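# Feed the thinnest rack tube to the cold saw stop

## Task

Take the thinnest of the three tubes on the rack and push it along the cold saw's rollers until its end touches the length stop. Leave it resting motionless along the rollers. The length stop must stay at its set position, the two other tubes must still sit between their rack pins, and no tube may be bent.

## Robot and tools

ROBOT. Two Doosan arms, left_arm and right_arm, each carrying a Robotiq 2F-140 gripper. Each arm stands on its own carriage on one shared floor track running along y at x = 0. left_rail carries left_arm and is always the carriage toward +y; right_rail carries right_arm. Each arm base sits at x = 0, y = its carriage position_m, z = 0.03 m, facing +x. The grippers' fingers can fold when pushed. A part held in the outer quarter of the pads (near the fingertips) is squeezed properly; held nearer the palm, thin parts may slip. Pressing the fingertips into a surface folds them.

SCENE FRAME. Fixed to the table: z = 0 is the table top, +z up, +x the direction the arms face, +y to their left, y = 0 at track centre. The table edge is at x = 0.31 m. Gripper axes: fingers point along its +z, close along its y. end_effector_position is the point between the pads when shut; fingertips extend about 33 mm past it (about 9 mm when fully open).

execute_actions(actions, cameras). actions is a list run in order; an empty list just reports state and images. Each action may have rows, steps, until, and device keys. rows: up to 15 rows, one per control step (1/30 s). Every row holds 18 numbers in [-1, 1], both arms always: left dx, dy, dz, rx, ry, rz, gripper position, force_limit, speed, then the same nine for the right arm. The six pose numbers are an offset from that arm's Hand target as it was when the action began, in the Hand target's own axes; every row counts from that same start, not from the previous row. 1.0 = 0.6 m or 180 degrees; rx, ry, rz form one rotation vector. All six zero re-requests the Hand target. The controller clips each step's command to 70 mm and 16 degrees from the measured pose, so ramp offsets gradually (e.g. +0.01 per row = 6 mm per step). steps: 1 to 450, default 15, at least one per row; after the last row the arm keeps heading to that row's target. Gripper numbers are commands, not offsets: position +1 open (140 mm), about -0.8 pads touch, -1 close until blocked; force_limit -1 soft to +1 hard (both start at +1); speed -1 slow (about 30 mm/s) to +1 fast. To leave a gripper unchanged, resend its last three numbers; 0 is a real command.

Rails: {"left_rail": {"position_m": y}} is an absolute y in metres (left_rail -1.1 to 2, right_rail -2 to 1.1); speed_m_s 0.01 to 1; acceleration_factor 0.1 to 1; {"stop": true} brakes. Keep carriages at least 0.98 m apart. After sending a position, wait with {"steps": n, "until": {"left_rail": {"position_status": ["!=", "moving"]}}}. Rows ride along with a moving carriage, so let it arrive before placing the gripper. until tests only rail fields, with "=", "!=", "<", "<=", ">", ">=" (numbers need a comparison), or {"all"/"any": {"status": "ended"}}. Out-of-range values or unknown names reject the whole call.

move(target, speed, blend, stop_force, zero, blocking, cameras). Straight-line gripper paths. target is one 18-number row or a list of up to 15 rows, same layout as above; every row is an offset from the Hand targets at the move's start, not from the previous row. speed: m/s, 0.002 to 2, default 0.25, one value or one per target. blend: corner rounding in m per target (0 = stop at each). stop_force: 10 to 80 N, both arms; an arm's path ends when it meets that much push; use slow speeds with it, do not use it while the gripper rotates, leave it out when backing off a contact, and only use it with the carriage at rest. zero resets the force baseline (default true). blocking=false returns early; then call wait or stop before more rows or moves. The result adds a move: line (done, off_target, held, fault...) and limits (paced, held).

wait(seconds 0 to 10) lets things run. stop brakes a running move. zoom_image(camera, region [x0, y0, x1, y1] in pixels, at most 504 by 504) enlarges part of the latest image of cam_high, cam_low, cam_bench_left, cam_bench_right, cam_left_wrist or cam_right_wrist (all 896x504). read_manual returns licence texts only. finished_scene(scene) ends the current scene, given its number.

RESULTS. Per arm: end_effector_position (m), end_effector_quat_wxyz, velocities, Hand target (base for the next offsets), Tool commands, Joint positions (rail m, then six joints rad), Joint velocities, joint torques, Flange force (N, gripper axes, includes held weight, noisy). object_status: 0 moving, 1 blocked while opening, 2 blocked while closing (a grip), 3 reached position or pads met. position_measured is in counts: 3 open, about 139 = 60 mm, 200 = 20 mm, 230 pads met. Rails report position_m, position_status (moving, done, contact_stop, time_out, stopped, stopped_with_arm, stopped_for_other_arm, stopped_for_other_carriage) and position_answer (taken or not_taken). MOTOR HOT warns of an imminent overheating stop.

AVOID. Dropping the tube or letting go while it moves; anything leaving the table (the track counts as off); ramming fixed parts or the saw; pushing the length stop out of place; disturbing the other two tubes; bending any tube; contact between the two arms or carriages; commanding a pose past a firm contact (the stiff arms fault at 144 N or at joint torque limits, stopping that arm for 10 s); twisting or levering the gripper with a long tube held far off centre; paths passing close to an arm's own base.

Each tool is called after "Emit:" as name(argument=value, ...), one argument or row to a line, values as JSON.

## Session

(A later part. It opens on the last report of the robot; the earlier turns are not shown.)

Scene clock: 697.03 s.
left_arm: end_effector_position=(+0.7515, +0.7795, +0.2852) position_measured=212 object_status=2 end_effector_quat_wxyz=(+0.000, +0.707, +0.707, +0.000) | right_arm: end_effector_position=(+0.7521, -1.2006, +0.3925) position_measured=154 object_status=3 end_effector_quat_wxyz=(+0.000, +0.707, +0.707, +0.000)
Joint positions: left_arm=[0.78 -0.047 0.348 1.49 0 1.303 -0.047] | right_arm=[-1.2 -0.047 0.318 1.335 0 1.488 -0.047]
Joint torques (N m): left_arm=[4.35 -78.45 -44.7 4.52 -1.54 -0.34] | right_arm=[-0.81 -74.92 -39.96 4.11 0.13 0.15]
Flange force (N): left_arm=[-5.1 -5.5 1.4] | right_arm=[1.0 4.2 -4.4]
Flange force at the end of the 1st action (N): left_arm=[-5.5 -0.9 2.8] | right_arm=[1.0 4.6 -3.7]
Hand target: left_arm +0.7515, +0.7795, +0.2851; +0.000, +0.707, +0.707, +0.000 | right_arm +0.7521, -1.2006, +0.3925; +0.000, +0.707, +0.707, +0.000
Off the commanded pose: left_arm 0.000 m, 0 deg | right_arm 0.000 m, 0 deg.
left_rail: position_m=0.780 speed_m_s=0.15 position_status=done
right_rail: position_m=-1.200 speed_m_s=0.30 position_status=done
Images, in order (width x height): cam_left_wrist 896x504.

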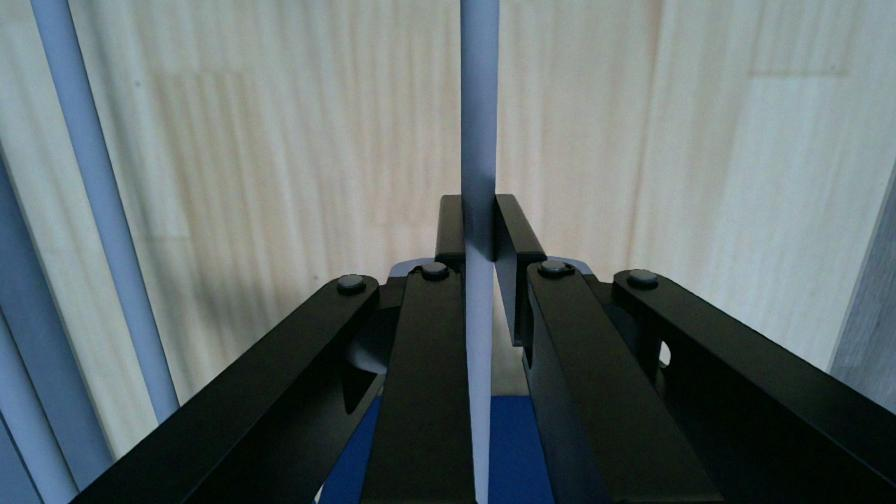

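Emit:
move(
  target=[-0.075,0,0,0,0,0,-1,-1,-1, 0,0,0,0,0,0,-0.2,0,-0.5],
  speed=0.02,
  stop_force=10,
  cameras=["cam_bench_right","cam_left_wrist"],
)

Emit:
zoom_image(
  camera="cam_bench_right",
  region=[280, 180, 480, 300],
)

Scene clock: 703.90 s.
left_arm: end_effector_position=(+0.7515, +0.7472, +0.2851) position_measured=212 object_status=2 end_effector_quat_wxyz=(+0.000, +0.707, +0.707, +0.000) | right_arm: end_effector_position=(+0.7521, -1.2006, +0.3925) position_measured=154 object_status=3 end_effector_quat_wxyz=(+0.000, +0.707, +0.707, +0.000)
Joint positions: left_arm=[0.78 -0.09 0.349 1.488 0 1.304 -0.09] | right_arm=[-1.2 -0.047 0.318 1.335 0 1.488 -0.047]
Joint torques (N m): left_arm=[-4.23 -77.76 -45.04 0.43 -2.08 -0.33] | right_arm=[-1.26 -75.06 -40.12 4.11 0.15 0.12]
Flange force (N): left_arm=[5.7 -5.8 1.1] | right_arm=[1.6 4.4 -3.8]
Hand target: left_arm +0.7515, +0.7472, +0.2851; +0.000, +0.707, +0.707, +0.000 (not the last commanded pose) | right_arm +0.7521, -1.2006, +0.3925; +0.000, +0.707, +0.707, +0.000
Off the commanded pose: left_arm 0.013 m, 0 deg | right_arm 0.000 m, 0 deg.
left_rail: position_m=0.780 speed_m_s=0.15 position_status=done
right_rail: position_m=-1.200 speed_m_s=0.30 position_status=done
move: contact (left_arm)
Images, in order (width x height): cam_bench_right 896x504, cam_left_wrist 896x504.

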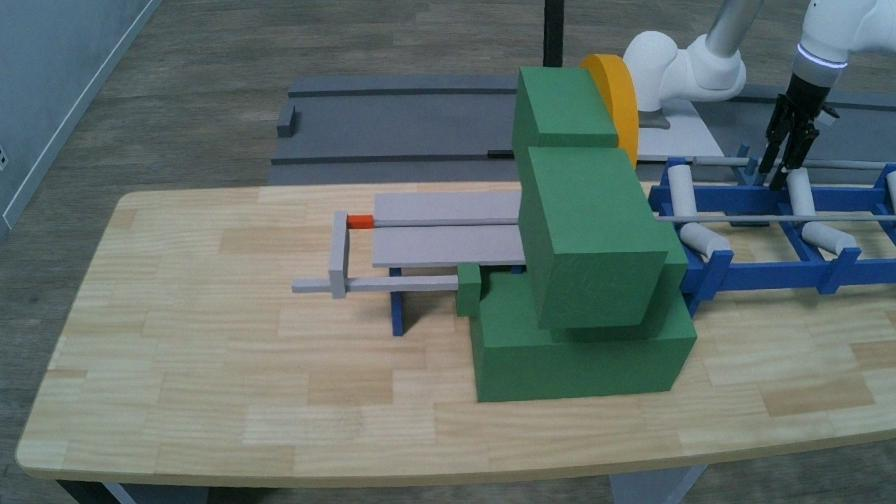

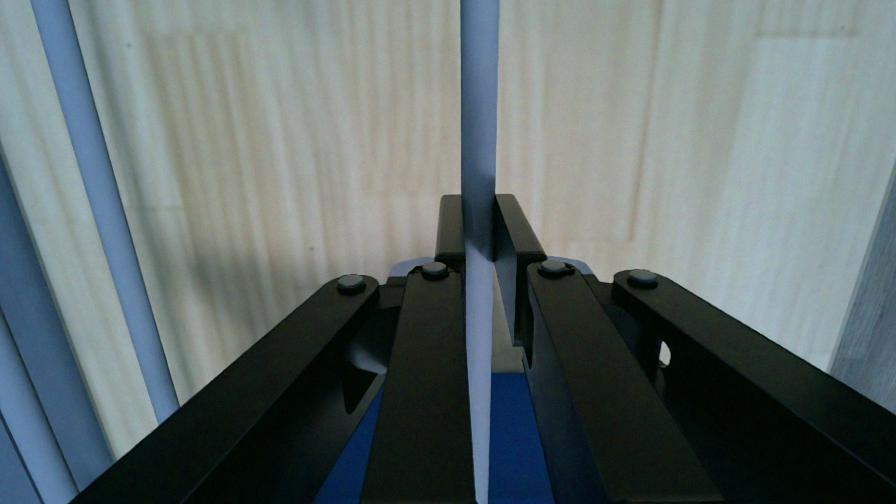

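Scaled by 2.520 from the camera's 896x504 image, which has a finer 1280x720 frame.

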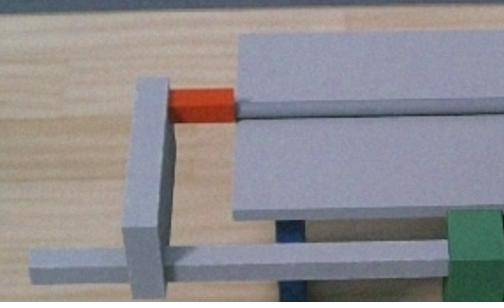

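Emit:
execute_actions(
  actions=[
    {"rows":[[0,0,0,0,0,0,-0.3,-1,-0.8, 0,0,0,0,0,0,-0.2,0,-0.5]],"steps":45},
  ],
  cameras=["cam_left_wrist","cam_bench_right"],
)

Emit:
zoom_image(
  camera="cam_bench_right",
  region=[280, 180, 480, 300],
)

Scene clock: 713.43 s.
left_arm: end_effector_position=(+0.7515, +0.7472, +0.2851) position_measured=167 object_status=3 end_effector_quat_wxyz=(+0.000, +0.707, +0.707, +0.000) | right_arm: end_effector_position=(+0.7521, -1.2006, +0.3925) position_measured=154 object_status=3 end_effector_quat_wxyz=(+0.000, +0.707, +0.707, +0.000)
Joint positions: left_arm=[0.78 -0.09 0.349 1.488 0 1.304 -0.09] | right_arm=[-1.2 -0.047 0.318 1.335 0 1.488 -0.047]
Joint torques (N m): left_arm=[4.68 -80.25 -43.44 4.63 -0.29 -0.24] | right_arm=[-0.86 -74.74 -39.92 4.08 0.21 0.12]
Flange force (N): left_arm=[-5.8 -0.5 3.4] | right_arm=[0.9 4.6 -3.9]
Hand target: left_arm +0.7515, +0.7472, +0.2851; +0.000, +0.707, +0.707, +0.000 | right_arm +0.7521, -1.2006, +0.3925; +0.000, +0.707, +0.707, +0.000
Off the commanded pose: left_arm 0.000 m, 0 deg | right_arm 0.000 m, 0 deg.
left_rail: position_m=0.780 speed_m_s=0.15 position_status=done
right_rail: position_m=-1.200 speed_m_s=0.30 position_status=done
Images, in order (width x height): cam_bench_right 896x504, cam_left_wrist 896x504.

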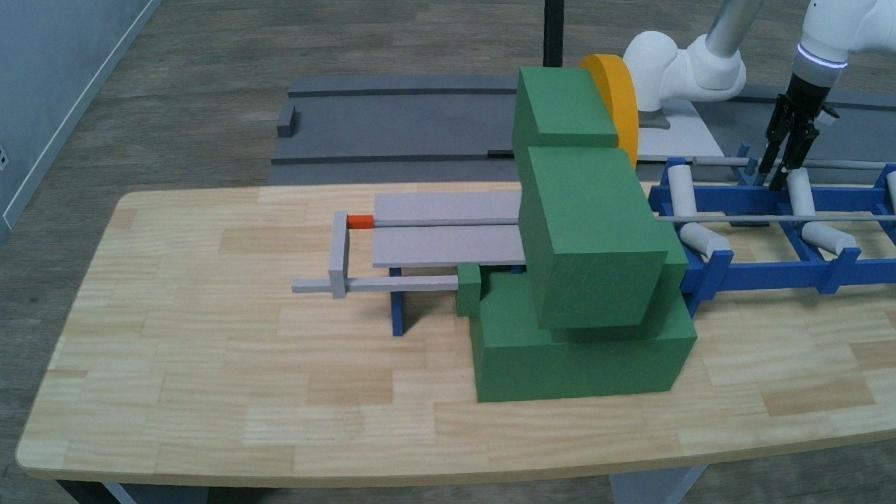

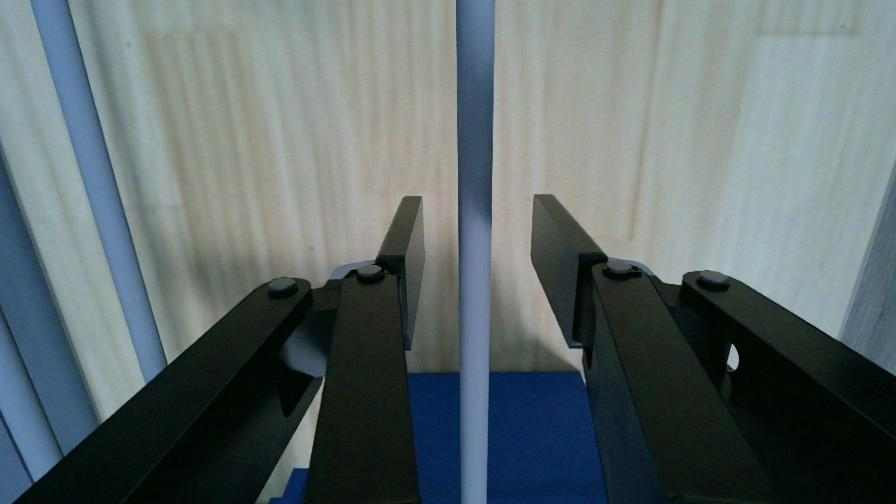

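Scaled by 2.520 from the camera's 896x504 image, which has a finer 1280x720 frame.

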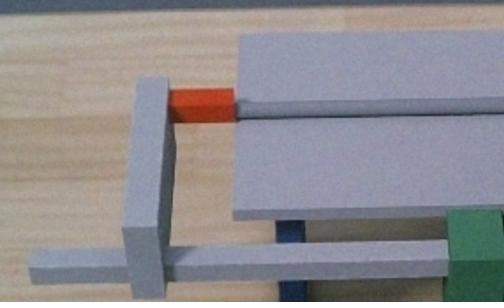

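Emit:
move(
  target=[0,0,-0.1667,0,0,0,-0.3,-1,-0.8, 0,0,-0.1,0,0,0,-0.2,0,-0.5],
  speed=0.2,
)

Scene clock: 719.70 s.
left_arm: end_effector_position=(+0.7514, +0.7472, +0.3852) position_measured=167 object_status=3 end_effector_quat_wxyz=(+0.000, +0.707, +0.707, +0.000) | right_arm: end_effector_position=(+0.7521, -1.2006, +0.4525) position_measured=154 object_status=3 end_effector_quat_wxyz=(+0.000, +0.707, +0.707, +0.000)
Joint positions: left_arm=[0.78 -0.09 0.32 1.347 0 1.475 -0.09] | right_arm=[-1.2 -0.047 0.315 1.232 0 1.594 -0.047]
Joint torques (N m): left_arm=[4.81 -78.08 -44.54 4.82 -0.41 -0.22] | right_arm=[-1.11 -74.64 -39.51 4.13 0.25 0.08]
Flange force (N): left_arm=[-5.9 -0.8 2.8] | right_arm=[1.2 6.8 -4.8]
Hand target: left_arm +0.7515, +0.7472, +0.3852; +0.000, +0.707, +0.707, +0.000 | right_arm +0.7521, -1.2006, +0.4525; +0.000, +0.707, +0.707, +0.000
Off the commanded pose: left_arm 0.000 m, 0 deg | right_arm 0.000 m, 0 deg.
left_rail: position_m=0.780 speed_m_s=0.15 position_status=done
right_rail: position_m=-1.200 speed_m_s=0.30 position_status=done
move: done

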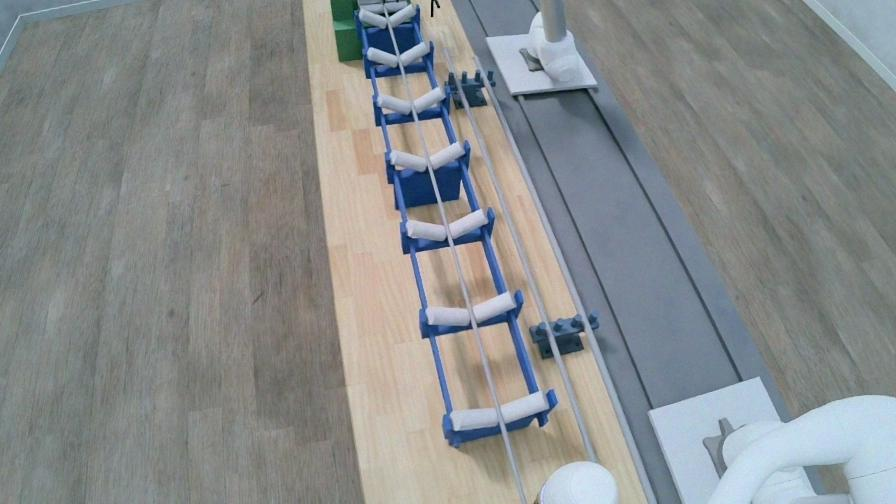

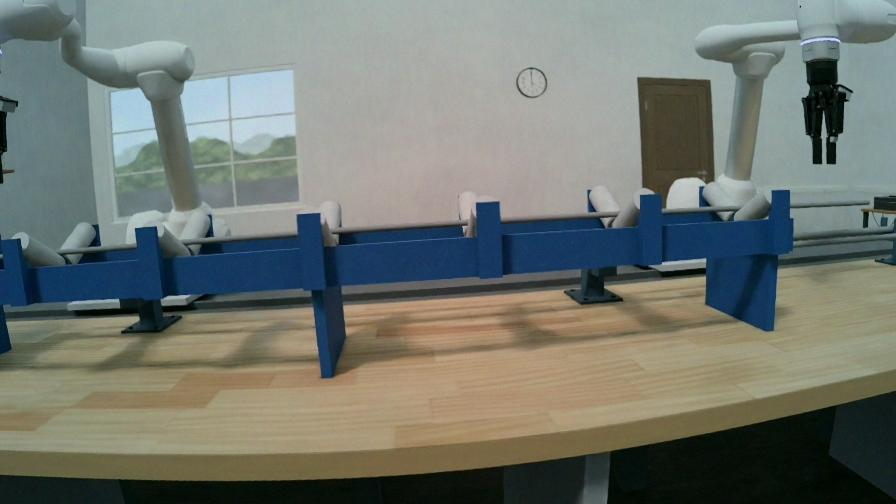

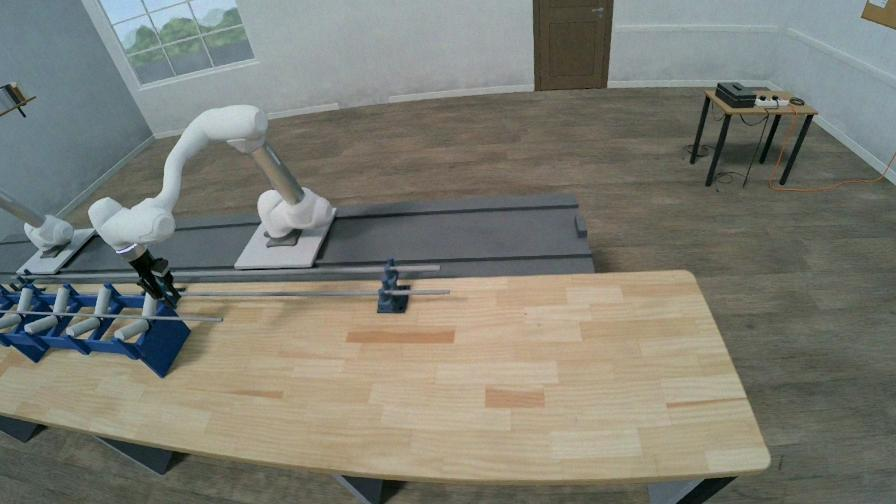

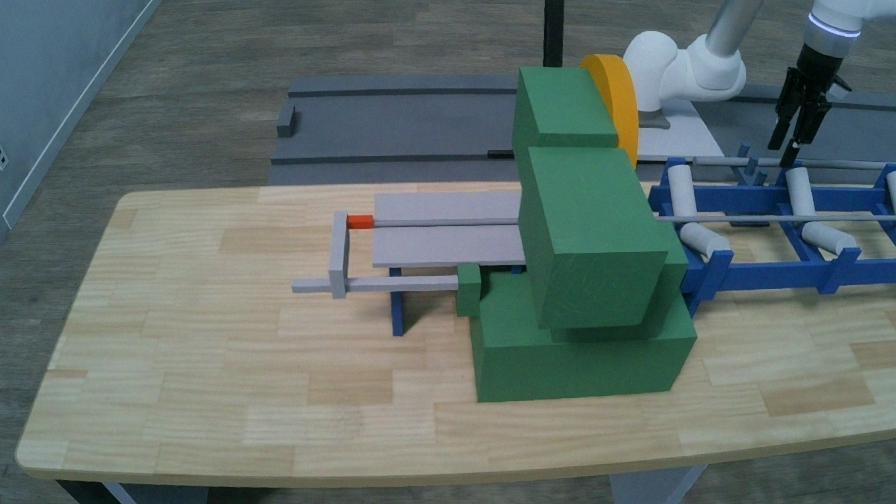

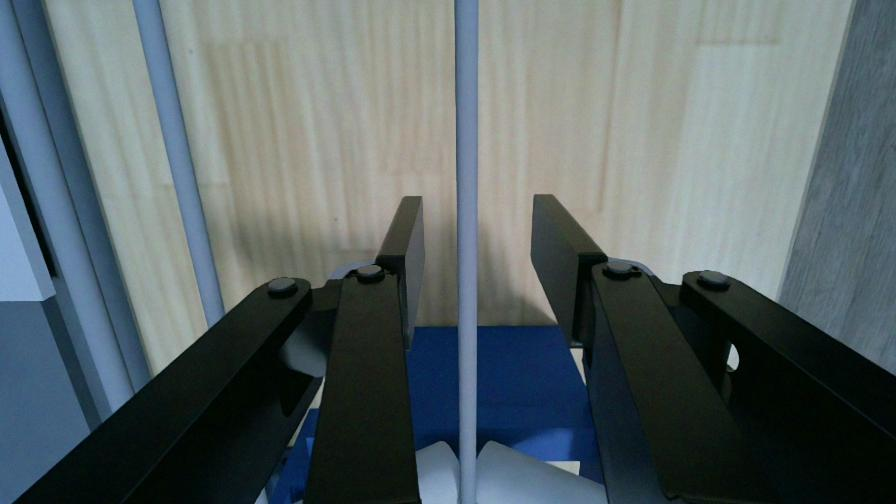

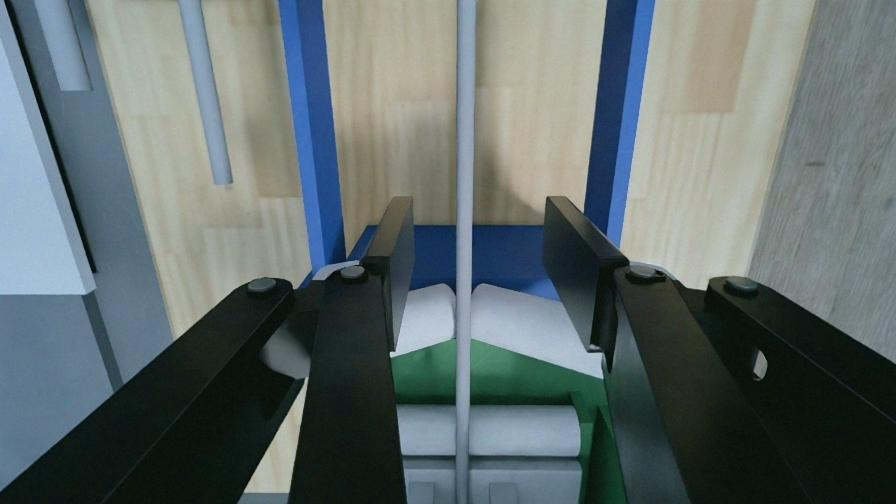

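Emit:
finished_scene(
  scene=1,
)

The scene is finished: the task was done.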